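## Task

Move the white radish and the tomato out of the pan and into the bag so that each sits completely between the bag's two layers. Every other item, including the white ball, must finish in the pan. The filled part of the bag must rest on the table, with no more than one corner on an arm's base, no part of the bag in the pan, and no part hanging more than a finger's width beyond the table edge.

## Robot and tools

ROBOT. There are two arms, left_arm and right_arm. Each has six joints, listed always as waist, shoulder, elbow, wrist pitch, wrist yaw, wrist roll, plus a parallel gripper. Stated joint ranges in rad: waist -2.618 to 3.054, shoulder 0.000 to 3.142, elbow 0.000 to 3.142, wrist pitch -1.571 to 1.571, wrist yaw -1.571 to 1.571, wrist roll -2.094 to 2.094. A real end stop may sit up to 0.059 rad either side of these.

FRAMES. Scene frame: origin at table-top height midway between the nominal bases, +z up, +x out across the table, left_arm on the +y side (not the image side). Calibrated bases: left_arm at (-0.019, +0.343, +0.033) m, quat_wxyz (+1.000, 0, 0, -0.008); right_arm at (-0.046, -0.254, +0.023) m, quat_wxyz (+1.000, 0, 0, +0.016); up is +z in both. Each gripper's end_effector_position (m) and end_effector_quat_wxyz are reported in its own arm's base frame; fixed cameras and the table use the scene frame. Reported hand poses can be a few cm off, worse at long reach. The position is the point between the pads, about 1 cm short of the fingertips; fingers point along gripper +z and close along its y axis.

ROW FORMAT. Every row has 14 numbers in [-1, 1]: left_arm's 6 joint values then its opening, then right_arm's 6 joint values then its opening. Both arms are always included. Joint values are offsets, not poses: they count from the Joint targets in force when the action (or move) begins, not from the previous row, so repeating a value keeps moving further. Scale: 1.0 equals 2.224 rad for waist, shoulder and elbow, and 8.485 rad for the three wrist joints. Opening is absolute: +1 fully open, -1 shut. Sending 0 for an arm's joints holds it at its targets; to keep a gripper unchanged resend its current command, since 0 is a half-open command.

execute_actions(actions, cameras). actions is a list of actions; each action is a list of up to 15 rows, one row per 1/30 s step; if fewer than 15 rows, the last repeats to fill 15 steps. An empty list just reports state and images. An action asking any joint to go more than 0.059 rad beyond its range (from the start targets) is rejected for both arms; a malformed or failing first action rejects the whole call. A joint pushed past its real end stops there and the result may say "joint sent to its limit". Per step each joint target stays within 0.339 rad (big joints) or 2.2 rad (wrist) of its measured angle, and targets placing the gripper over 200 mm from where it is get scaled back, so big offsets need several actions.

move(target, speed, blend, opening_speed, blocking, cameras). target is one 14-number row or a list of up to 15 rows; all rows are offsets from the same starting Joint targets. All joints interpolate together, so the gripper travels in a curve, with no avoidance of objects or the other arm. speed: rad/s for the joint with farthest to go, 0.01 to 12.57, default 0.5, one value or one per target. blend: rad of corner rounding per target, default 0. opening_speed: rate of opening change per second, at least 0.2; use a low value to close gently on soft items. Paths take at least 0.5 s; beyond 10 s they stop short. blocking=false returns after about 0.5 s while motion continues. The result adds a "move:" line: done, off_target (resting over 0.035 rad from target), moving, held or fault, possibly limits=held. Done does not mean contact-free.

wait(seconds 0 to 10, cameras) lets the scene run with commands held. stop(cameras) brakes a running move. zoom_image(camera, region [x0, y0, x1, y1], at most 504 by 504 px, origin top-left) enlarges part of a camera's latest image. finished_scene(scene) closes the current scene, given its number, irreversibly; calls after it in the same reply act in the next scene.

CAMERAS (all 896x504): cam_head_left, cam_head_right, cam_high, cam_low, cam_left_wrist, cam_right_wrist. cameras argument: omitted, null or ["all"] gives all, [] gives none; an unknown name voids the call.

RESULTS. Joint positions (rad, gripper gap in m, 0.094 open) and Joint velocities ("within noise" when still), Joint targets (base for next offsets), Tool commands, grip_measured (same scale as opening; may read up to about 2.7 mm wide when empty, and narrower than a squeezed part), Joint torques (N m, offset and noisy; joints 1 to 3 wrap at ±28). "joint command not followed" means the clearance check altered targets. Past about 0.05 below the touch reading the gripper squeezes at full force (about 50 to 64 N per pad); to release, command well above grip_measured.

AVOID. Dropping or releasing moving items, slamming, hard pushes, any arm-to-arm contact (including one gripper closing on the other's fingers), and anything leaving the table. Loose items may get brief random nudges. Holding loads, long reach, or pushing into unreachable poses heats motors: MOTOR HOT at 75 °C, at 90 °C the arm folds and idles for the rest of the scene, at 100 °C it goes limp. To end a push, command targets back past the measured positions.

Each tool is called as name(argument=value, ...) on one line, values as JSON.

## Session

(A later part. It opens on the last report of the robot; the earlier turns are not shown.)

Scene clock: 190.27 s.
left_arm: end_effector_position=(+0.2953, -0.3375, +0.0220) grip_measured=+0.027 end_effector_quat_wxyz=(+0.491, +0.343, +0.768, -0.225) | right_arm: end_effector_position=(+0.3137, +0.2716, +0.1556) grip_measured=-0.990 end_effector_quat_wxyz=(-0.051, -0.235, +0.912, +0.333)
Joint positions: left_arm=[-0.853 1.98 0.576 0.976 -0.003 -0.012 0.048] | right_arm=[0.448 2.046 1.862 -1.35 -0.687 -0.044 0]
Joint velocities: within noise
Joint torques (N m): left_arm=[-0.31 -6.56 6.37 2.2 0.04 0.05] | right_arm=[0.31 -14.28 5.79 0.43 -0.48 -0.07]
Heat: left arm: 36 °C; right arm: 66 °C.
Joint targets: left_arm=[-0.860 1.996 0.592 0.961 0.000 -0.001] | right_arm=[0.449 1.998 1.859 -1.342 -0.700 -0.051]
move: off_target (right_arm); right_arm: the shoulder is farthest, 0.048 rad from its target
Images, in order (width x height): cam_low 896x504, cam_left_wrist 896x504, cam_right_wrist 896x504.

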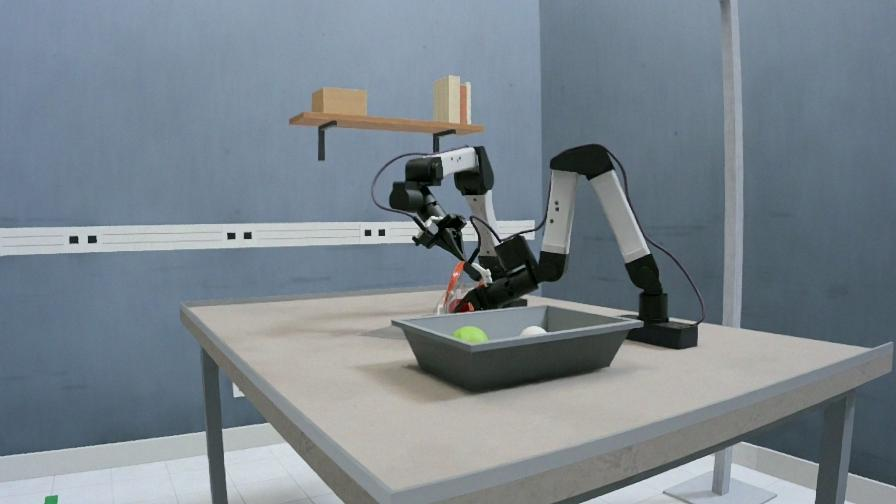

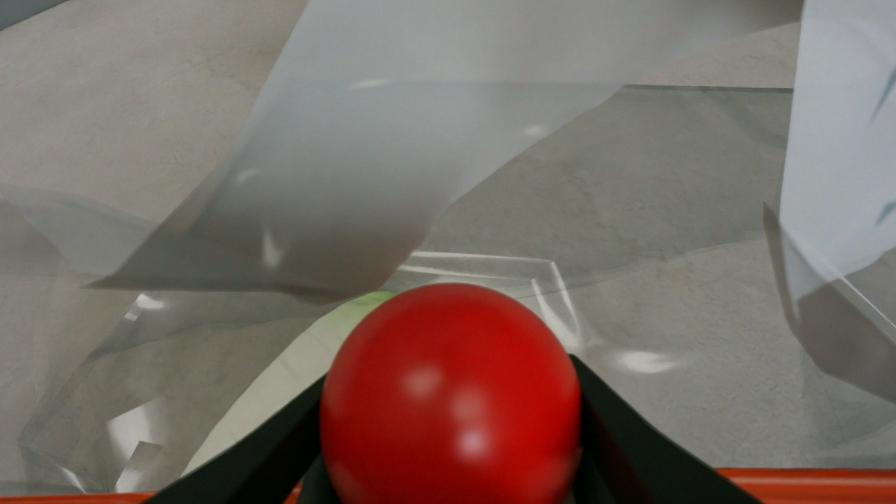

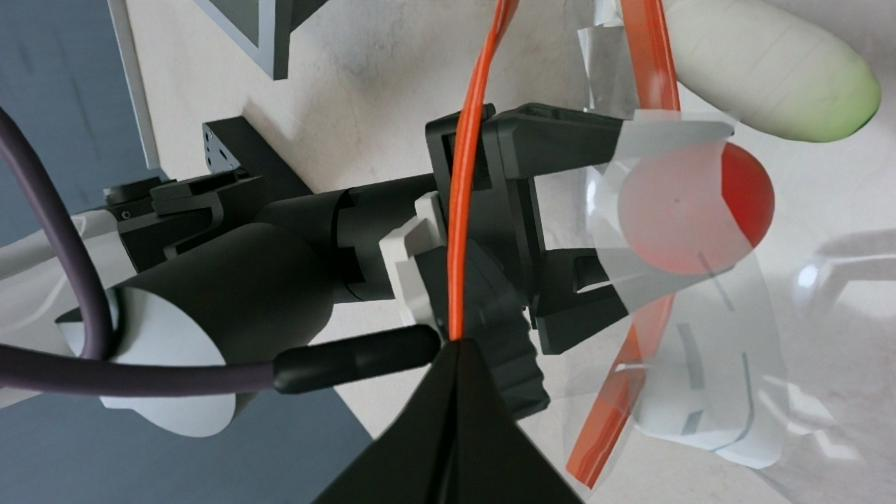

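move(target=[0,0.0553,0.0247,0.0081,0,0,0.02,0,0,0,0,0,0,-1], speed=0.2, cameras=["cam_left_wrist","cam_right_wrist"])

move(target=[0,0,0,0,0,0,0.22,0,0,0,0,0,0,-1], opening_speed=0.2, cameras=["cam_left_wrist","cam_right_wrist"])

Scene clock: 191.83 s.
left_arm: end_effector_position=(+0.3028, -0.3461, -0.0023) grip_measured=+0.027 end_effector_quat_wxyz=(+0.485, +0.345, +0.772, -0.222) | right_arm: end_effector_position=(+0.3137, +0.2716, +0.1556) grip_measured=-0.990 end_effector_quat_wxyz=(-0.051, -0.235, +0.912, +0.334)
Joint positions: left_arm=[-0.853 2.101 0.631 1.024 -0.003 -0.012 0.048] | right_arm=[0.448 2.046 1.862 -1.35 -0.688 -0.044 0]
Joint velocities: within noise
Joint torques (N m): left_arm=[-0.29 -7.04 5.85 2.39 0.04 0.05] | right_arm=[0.14 -14.27 5.78 0.43 -0.48 -0.07]
Heat: left arm: 36 °C; right arm: 67 °C.
Joint targets: left_arm=[-0.860 2.119 0.647 1.030 0.000 -0.001] | right_arm=[0.449 1.998 1.859 -1.342 -0.700 -0.051]
move: off_target (right_arm); right_arm: the shoulder is farthest, 0.048 rad from its target
Images, in order (width x height): cam_left_wrist 896x504, cam_right_wrist 896x504.

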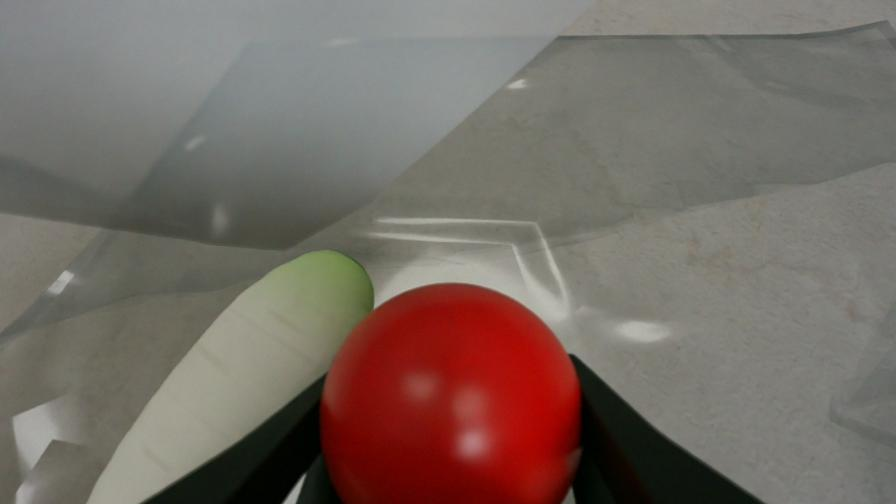

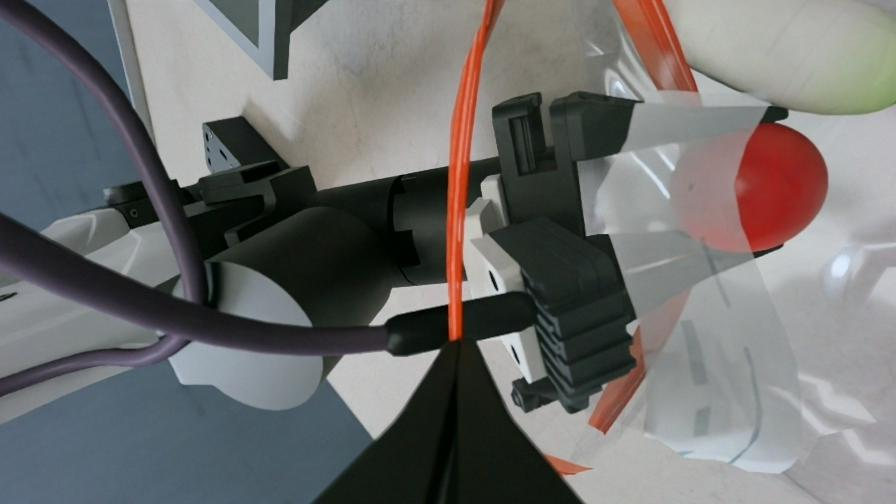

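Scene clock: 193.03 s.
left_arm: end_effector_position=(+0.3032, -0.3465, -0.0012) grip_measured=+0.218 end_effector_quat_wxyz=(+0.487, +0.344, +0.771, -0.223) | right_arm: end_effector_position=(+0.3137, +0.2716, +0.1556) grip_measured=-0.990 end_effector_quat_wxyz=(-0.051, -0.235, +0.912, +0.334)
Joint positions: left_arm=[-0.853 2.101 0.631 1.029 -0.003 -0.012 0.057] | right_arm=[0.448 2.046 1.862 -1.35 -0.688 -0.044 0]
Joint velocities: within noise
Joint torques (N m): left_arm=[-0.31 -7.06 5.81 2.36 0.03 0.05] | right_arm=[0.16 -14.27 5.79 0.43 -0.48 -0.06]
Heat: left arm: 36 °C; right arm: 67 °C.
Joint targets: left_arm=[-0.860 2.119 0.647 1.030 0.000 -0.001] | right_arm=[0.449 1.998 1.859 -1.342 -0.700 -0.051]
move: off_target (right_arm); right_arm: the shoulder is farthest, 0.048 rad from its target
Images, in order (width x height): cam_left_wrist 896x504, cam_right_wrist 896x504.

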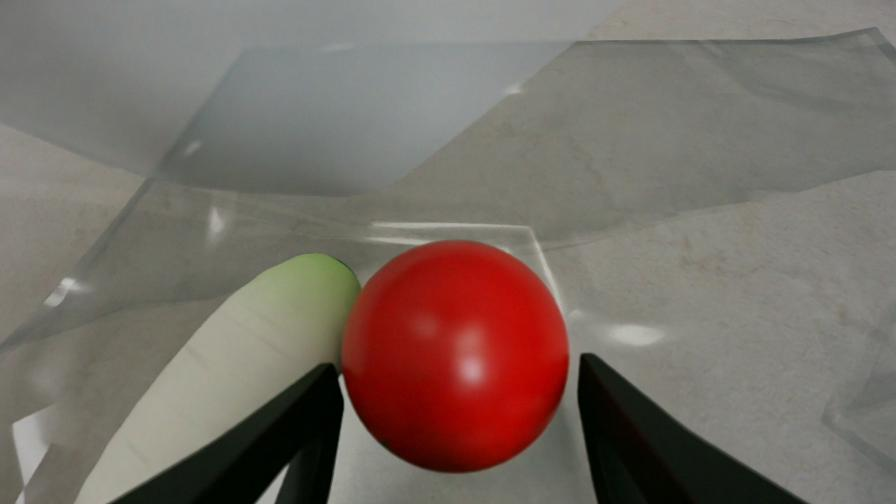

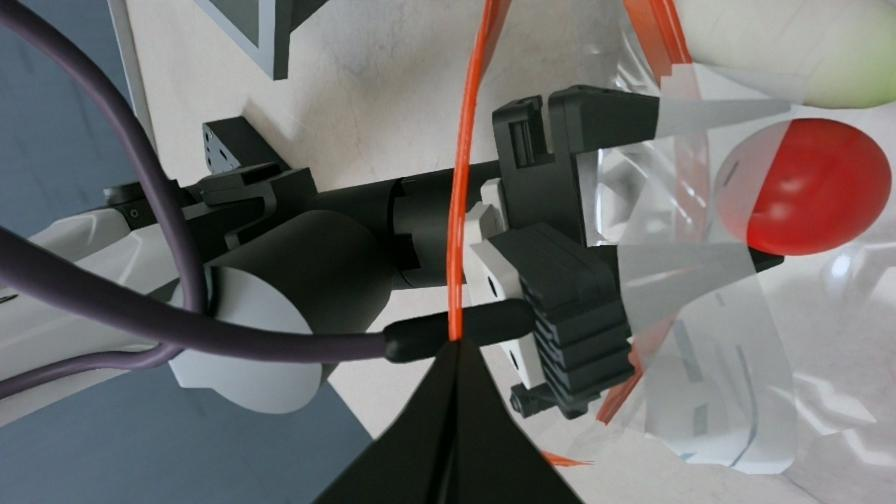

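move(target=[0,-0.1324,-0.1884,0.0147,0,0,0.24,0,0,0,0,0,0,-1], speed=0.3, cameras=["cam_left_wrist","cam_right_wrist","cam_head_left"])

Scene clock: 195.27 s.
left_arm: end_effector_position=(+0.2386, -0.2725, +0.0113) grip_measured=+0.238 end_effector_quat_wxyz=(+0.479, +0.346, +0.776, -0.220) | right_arm: end_effector_position=(+0.3137, +0.2716, +0.1556) grip_measured=-0.990 end_effector_quat_wxyz=(-0.051, -0.235, +0.912, +0.334)
Joint positions: left_arm=[-0.853 1.845 0.235 1.149 -0.003 -0.012 0.058] | right_arm=[0.448 2.046 1.862 -1.35 -0.688 -0.044 0]
Joint velocities: within noise
Joint torques (N m): left_arm=[-0.32 -7.13 2.69 2.39 0.04 0.05] | right_arm=[0.2 -14.31 5.79 0.43 -0.48 -0.07]
Heat: left arm: 36 °C; right arm: 67 °C.
Joint targets: left_arm=[-0.860 1.824 0.228 1.154 0.000 -0.001] | right_arm=[0.449 1.998 1.859 -1.342 -0.700 -0.051]
move: off_target (right_arm); right_arm: the shoulder is farthest, 0.048 rad from its target
Images, in order (width x height): cam_head_left 896x504, cam_left_wrist 896x504, cam_right_wrist 896x504.

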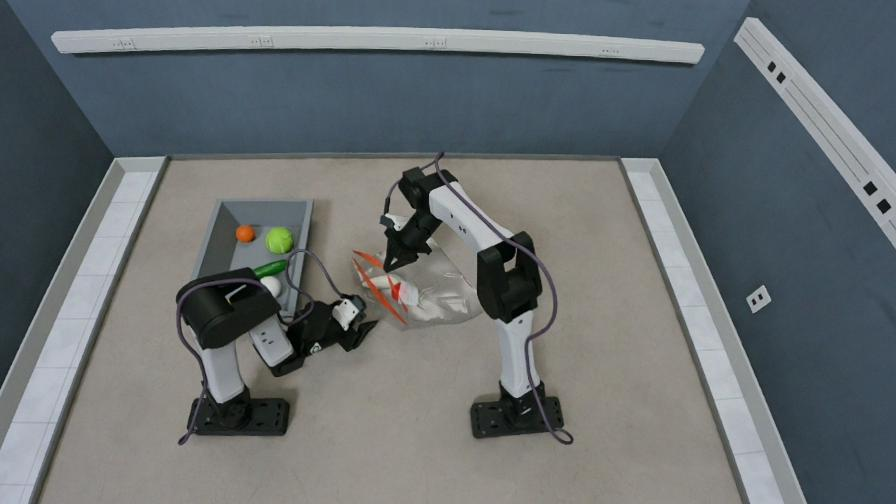

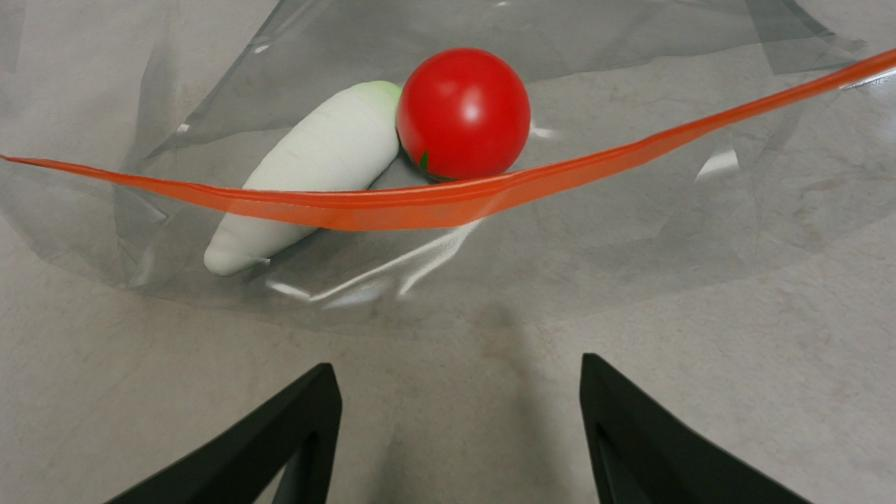

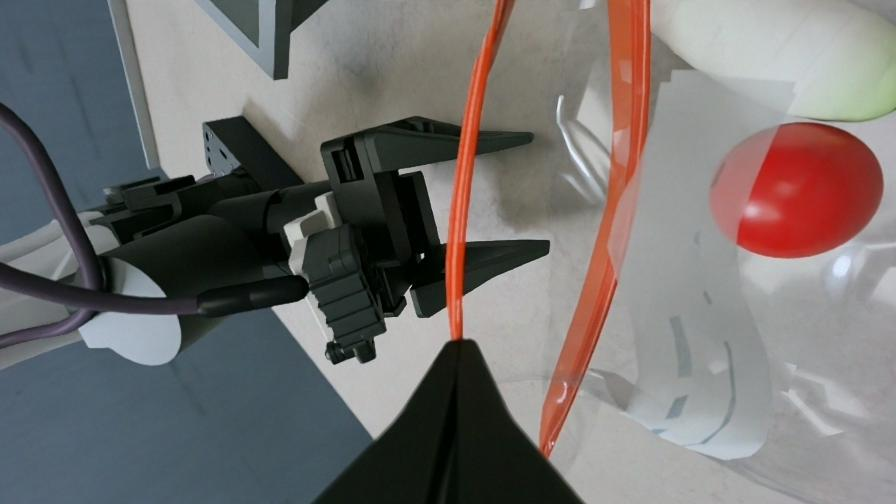

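move(target=[[0.1619,-0.3593,0.0433,-0.1065,0,0,0.24,0,0,0,0,0,0,-1],[0.1619,-0.3593,0.0433,-0.1065,0,0,0.24,0.0499,0.0659,-0.1556,0.0580,0,0,-1]], speed=[0.7,0.25], cameras=["cam_left_wrist","cam_right_wrist","cam_head_left","cam_head_right"])

Scene clock: 201.03 s.
left_arm: end_effector_position=(+0.2869, -0.1584, +0.1126) grip_measured=+0.238 end_effector_quat_wxyz=(+0.510, +0.207, +0.824, -0.134) | right_arm: end_effector_position=(+0.2940, +0.3109, +0.0385) grip_measured=-0.990 end_effector_quat_wxyz=(-0.044, -0.292, +0.894, +0.337)
Joint positions: left_arm=[-0.506 1.033 0.304 0.268 -0.003 -0.012 0.058] | right_arm=[0.555 2.131 1.515 -0.864 -0.689 -0.044 0]
Joint velocities: within noise
Joint torques (N m): left_arm=[0.68 -2.84 9.92 2.15 0.03 0.06] | right_arm=[0.53 -9.29 5.61 0.57 -0.47 -0.07]
Heat: left arm: 37 °C; right arm: 66 °C.
Joint targets: left_arm=[-0.500 1.025 0.324 0.251 0.000 -0.001] | right_arm=[0.560 2.144 1.513 -0.850 -0.700 -0.051]
move: done
Images, in order (width x height): cam_head_left 896x504, cam_head_right 896x504, cam_left_wrist 896x504, cam_right_wrist 896x504.

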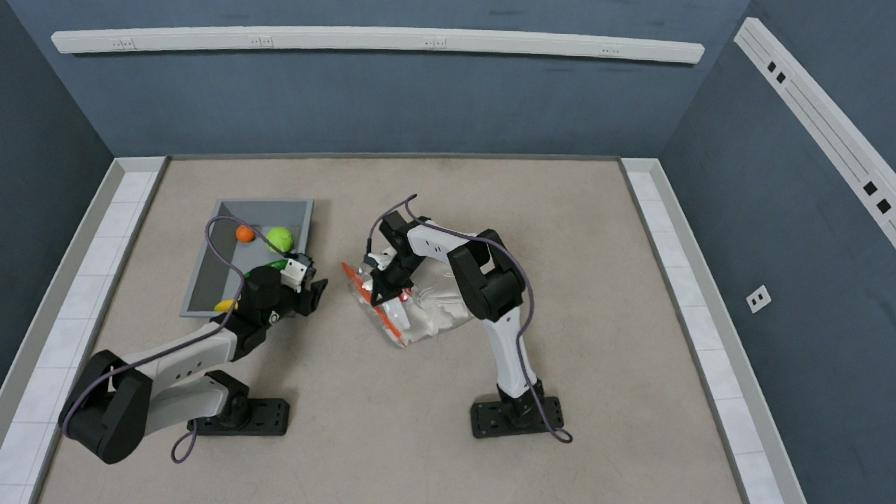

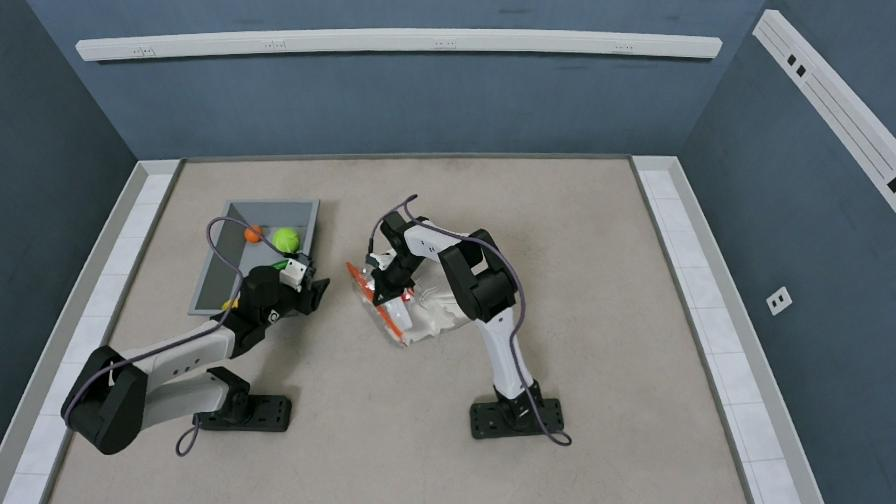

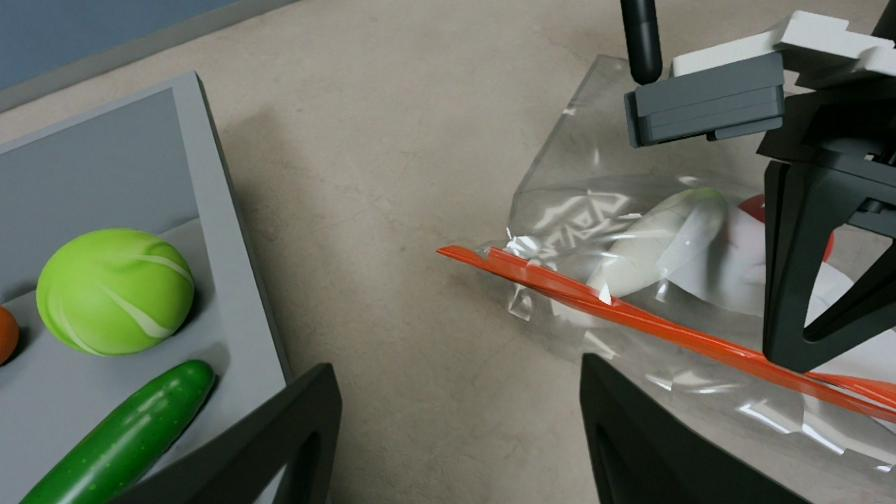

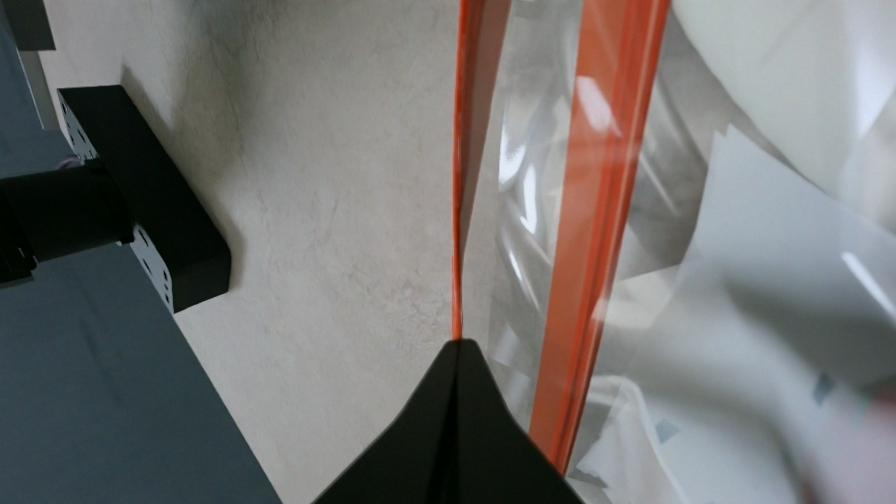

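move(target=[0,0,0,0,0,0,0.24,0,0,0,0,0,0,-0.4], opening_speed=0.3, cameras=["cam_left_wrist","cam_right_wrist"])

Scene clock: 203.43 s.
left_arm: end_effector_position=(+0.2869, -0.1584, +0.1125) grip_measured=+0.238 end_effector_quat_wxyz=(+0.510, +0.207, +0.824, -0.134) | right_arm: end_effector_position=(+0.2943, +0.3111, +0.0386) grip_measured=-0.401 end_effector_quat_wxyz=(-0.043, -0.292, +0.894, +0.337)
Joint positions: left_arm=[-0.506 1.033 0.304 0.267 -0.003 -0.012 0.058] | right_arm=[0.555 2.131 1.515 -0.862 -0.689 -0.044 0.028]
Joint velocities: within noise
Joint torques (N m): left_arm=[0.65 -2.86 9.94 2.15 0.05 0.06] | right_arm=[0.5 -9.31 5.61 0.56 -0.47 -0.07]
Heat: left arm: 37 °C; right arm: 65 °C.
Joint targets: left_arm=[-0.500 1.025 0.324 0.251 0.000 -0.001] | right_arm=[0.560 2.144 1.513 -0.850 -0.700 -0.051]
move: done
Images, in order (width x height): cam_left_wrist 896x504, cam_right_wrist 896x504.

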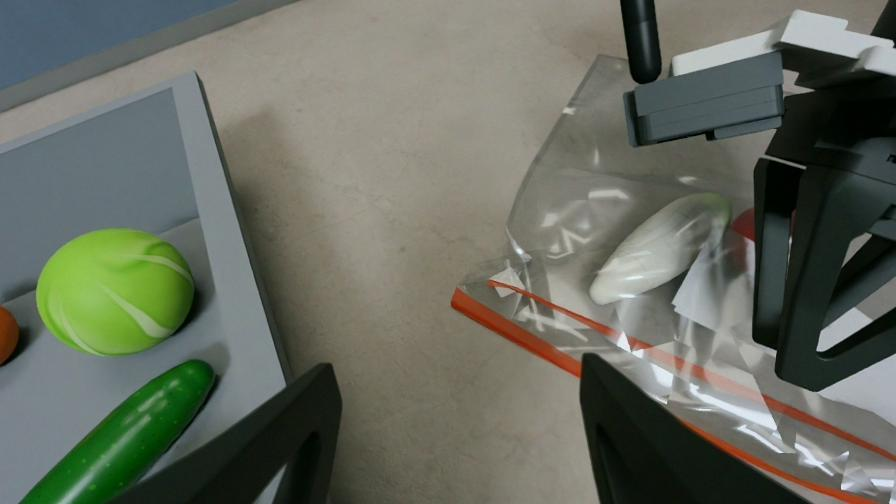

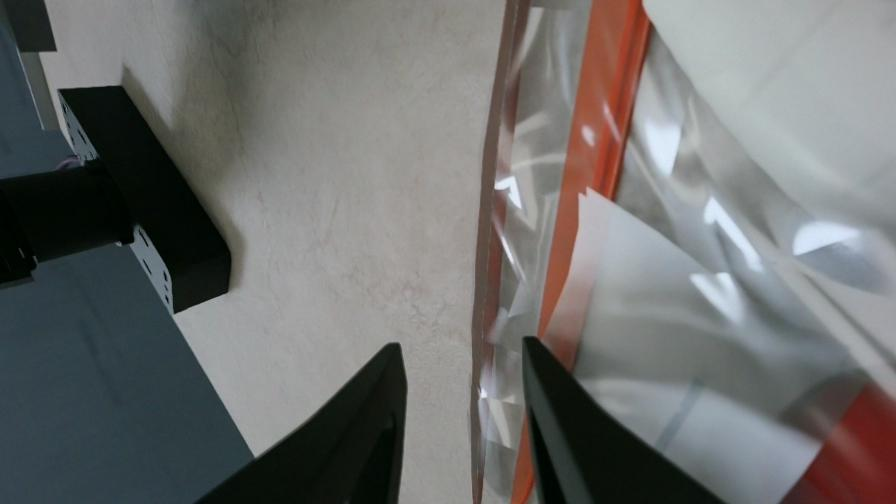

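move(target=[0,0,0,0,0,0,0.24,-0.0499,-0.0659,0.1556,-0.0580,0,0,-0.4], speed=0.35, cameras=["cam_left_wrist","cam_right_wrist","cam_high","cam_head_right"])

Scene clock: 205.83 s.
left_arm: end_effector_position=(+0.2869, -0.1584, +0.1125) grip_measured=+0.238 end_effector_quat_wxyz=(+0.510, +0.207, +0.824, -0.134) | right_arm: end_effector_position=(+0.3097, +0.2723, +0.1505) grip_measured=-0.401 end_effector_quat_wxyz=(-0.056, -0.236, +0.911, +0.333)
Joint positions: left_arm=[-0.506 1.033 0.304 0.267 -0.003 -0.012 0.058] | right_arm=[0.453 2.042 1.835 -1.336 -0.689 -0.044 0.028]
Joint velocities: within noise
Joint torques (N m): left_arm=[0.66 -2.84 9.92 2.15 0.04 0.05] | right_arm=[-0.38 -13.9 8.34 0.27 -0.46 -0.07]
Heat: left arm: 37 °C; right arm: 65 °C.
Joint targets: left_arm=[-0.500 1.025 0.324 0.251 0.000 -0.001] | right_arm=[0.449 1.998 1.859 -1.342 -0.700 -0.051]
move: off_target (right_arm); right_arm: the shoulder is farthest, 0.045 rad from its target
Images, in order (width x height): cam_head_right 896x504, cam_high 896x504, cam_left_wrist 896x504, cam_right_wrist 896x504.

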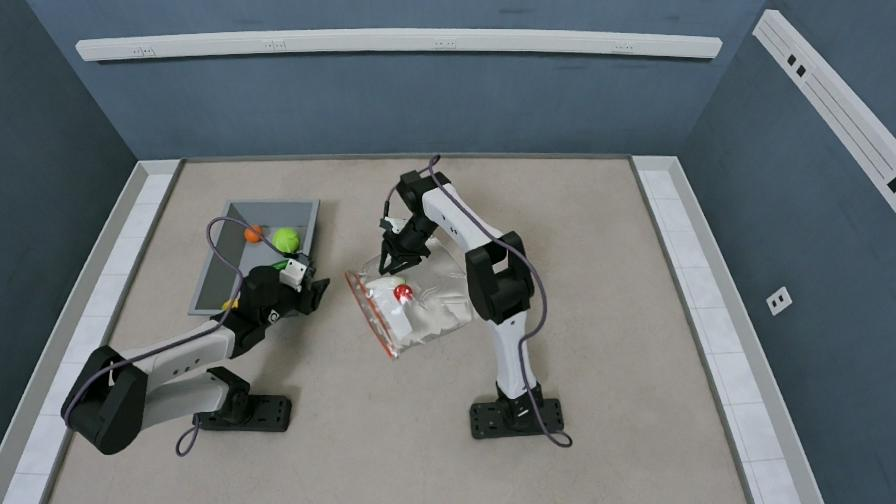

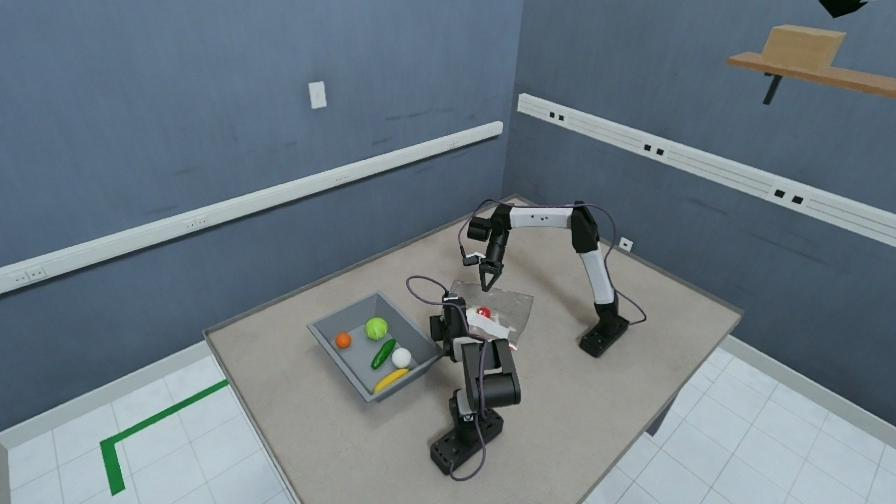

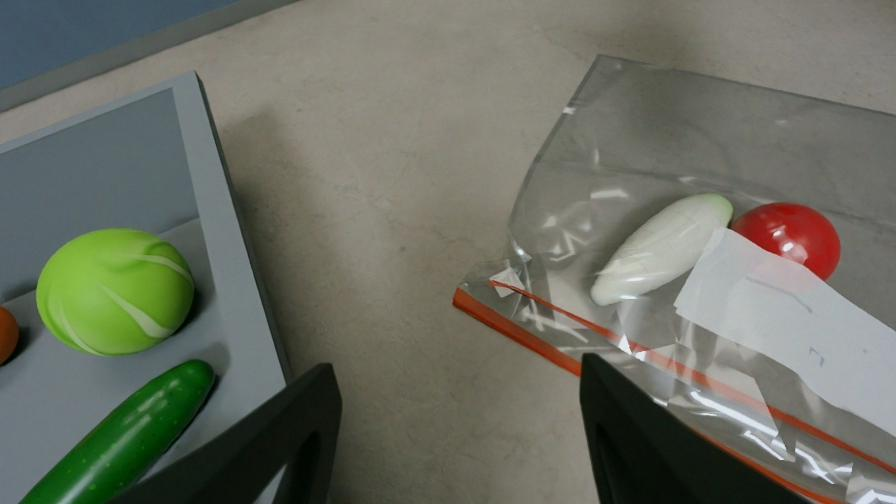

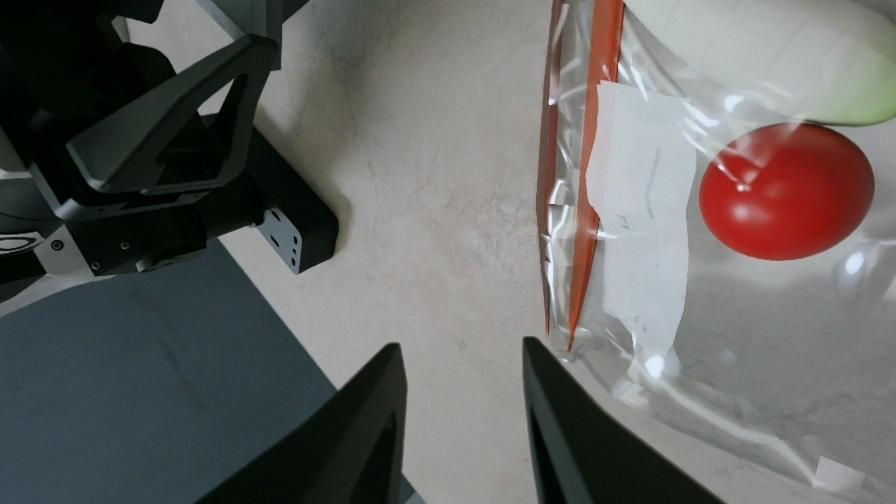

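finished_scene(scene=1)

The scene is finished: the task was done.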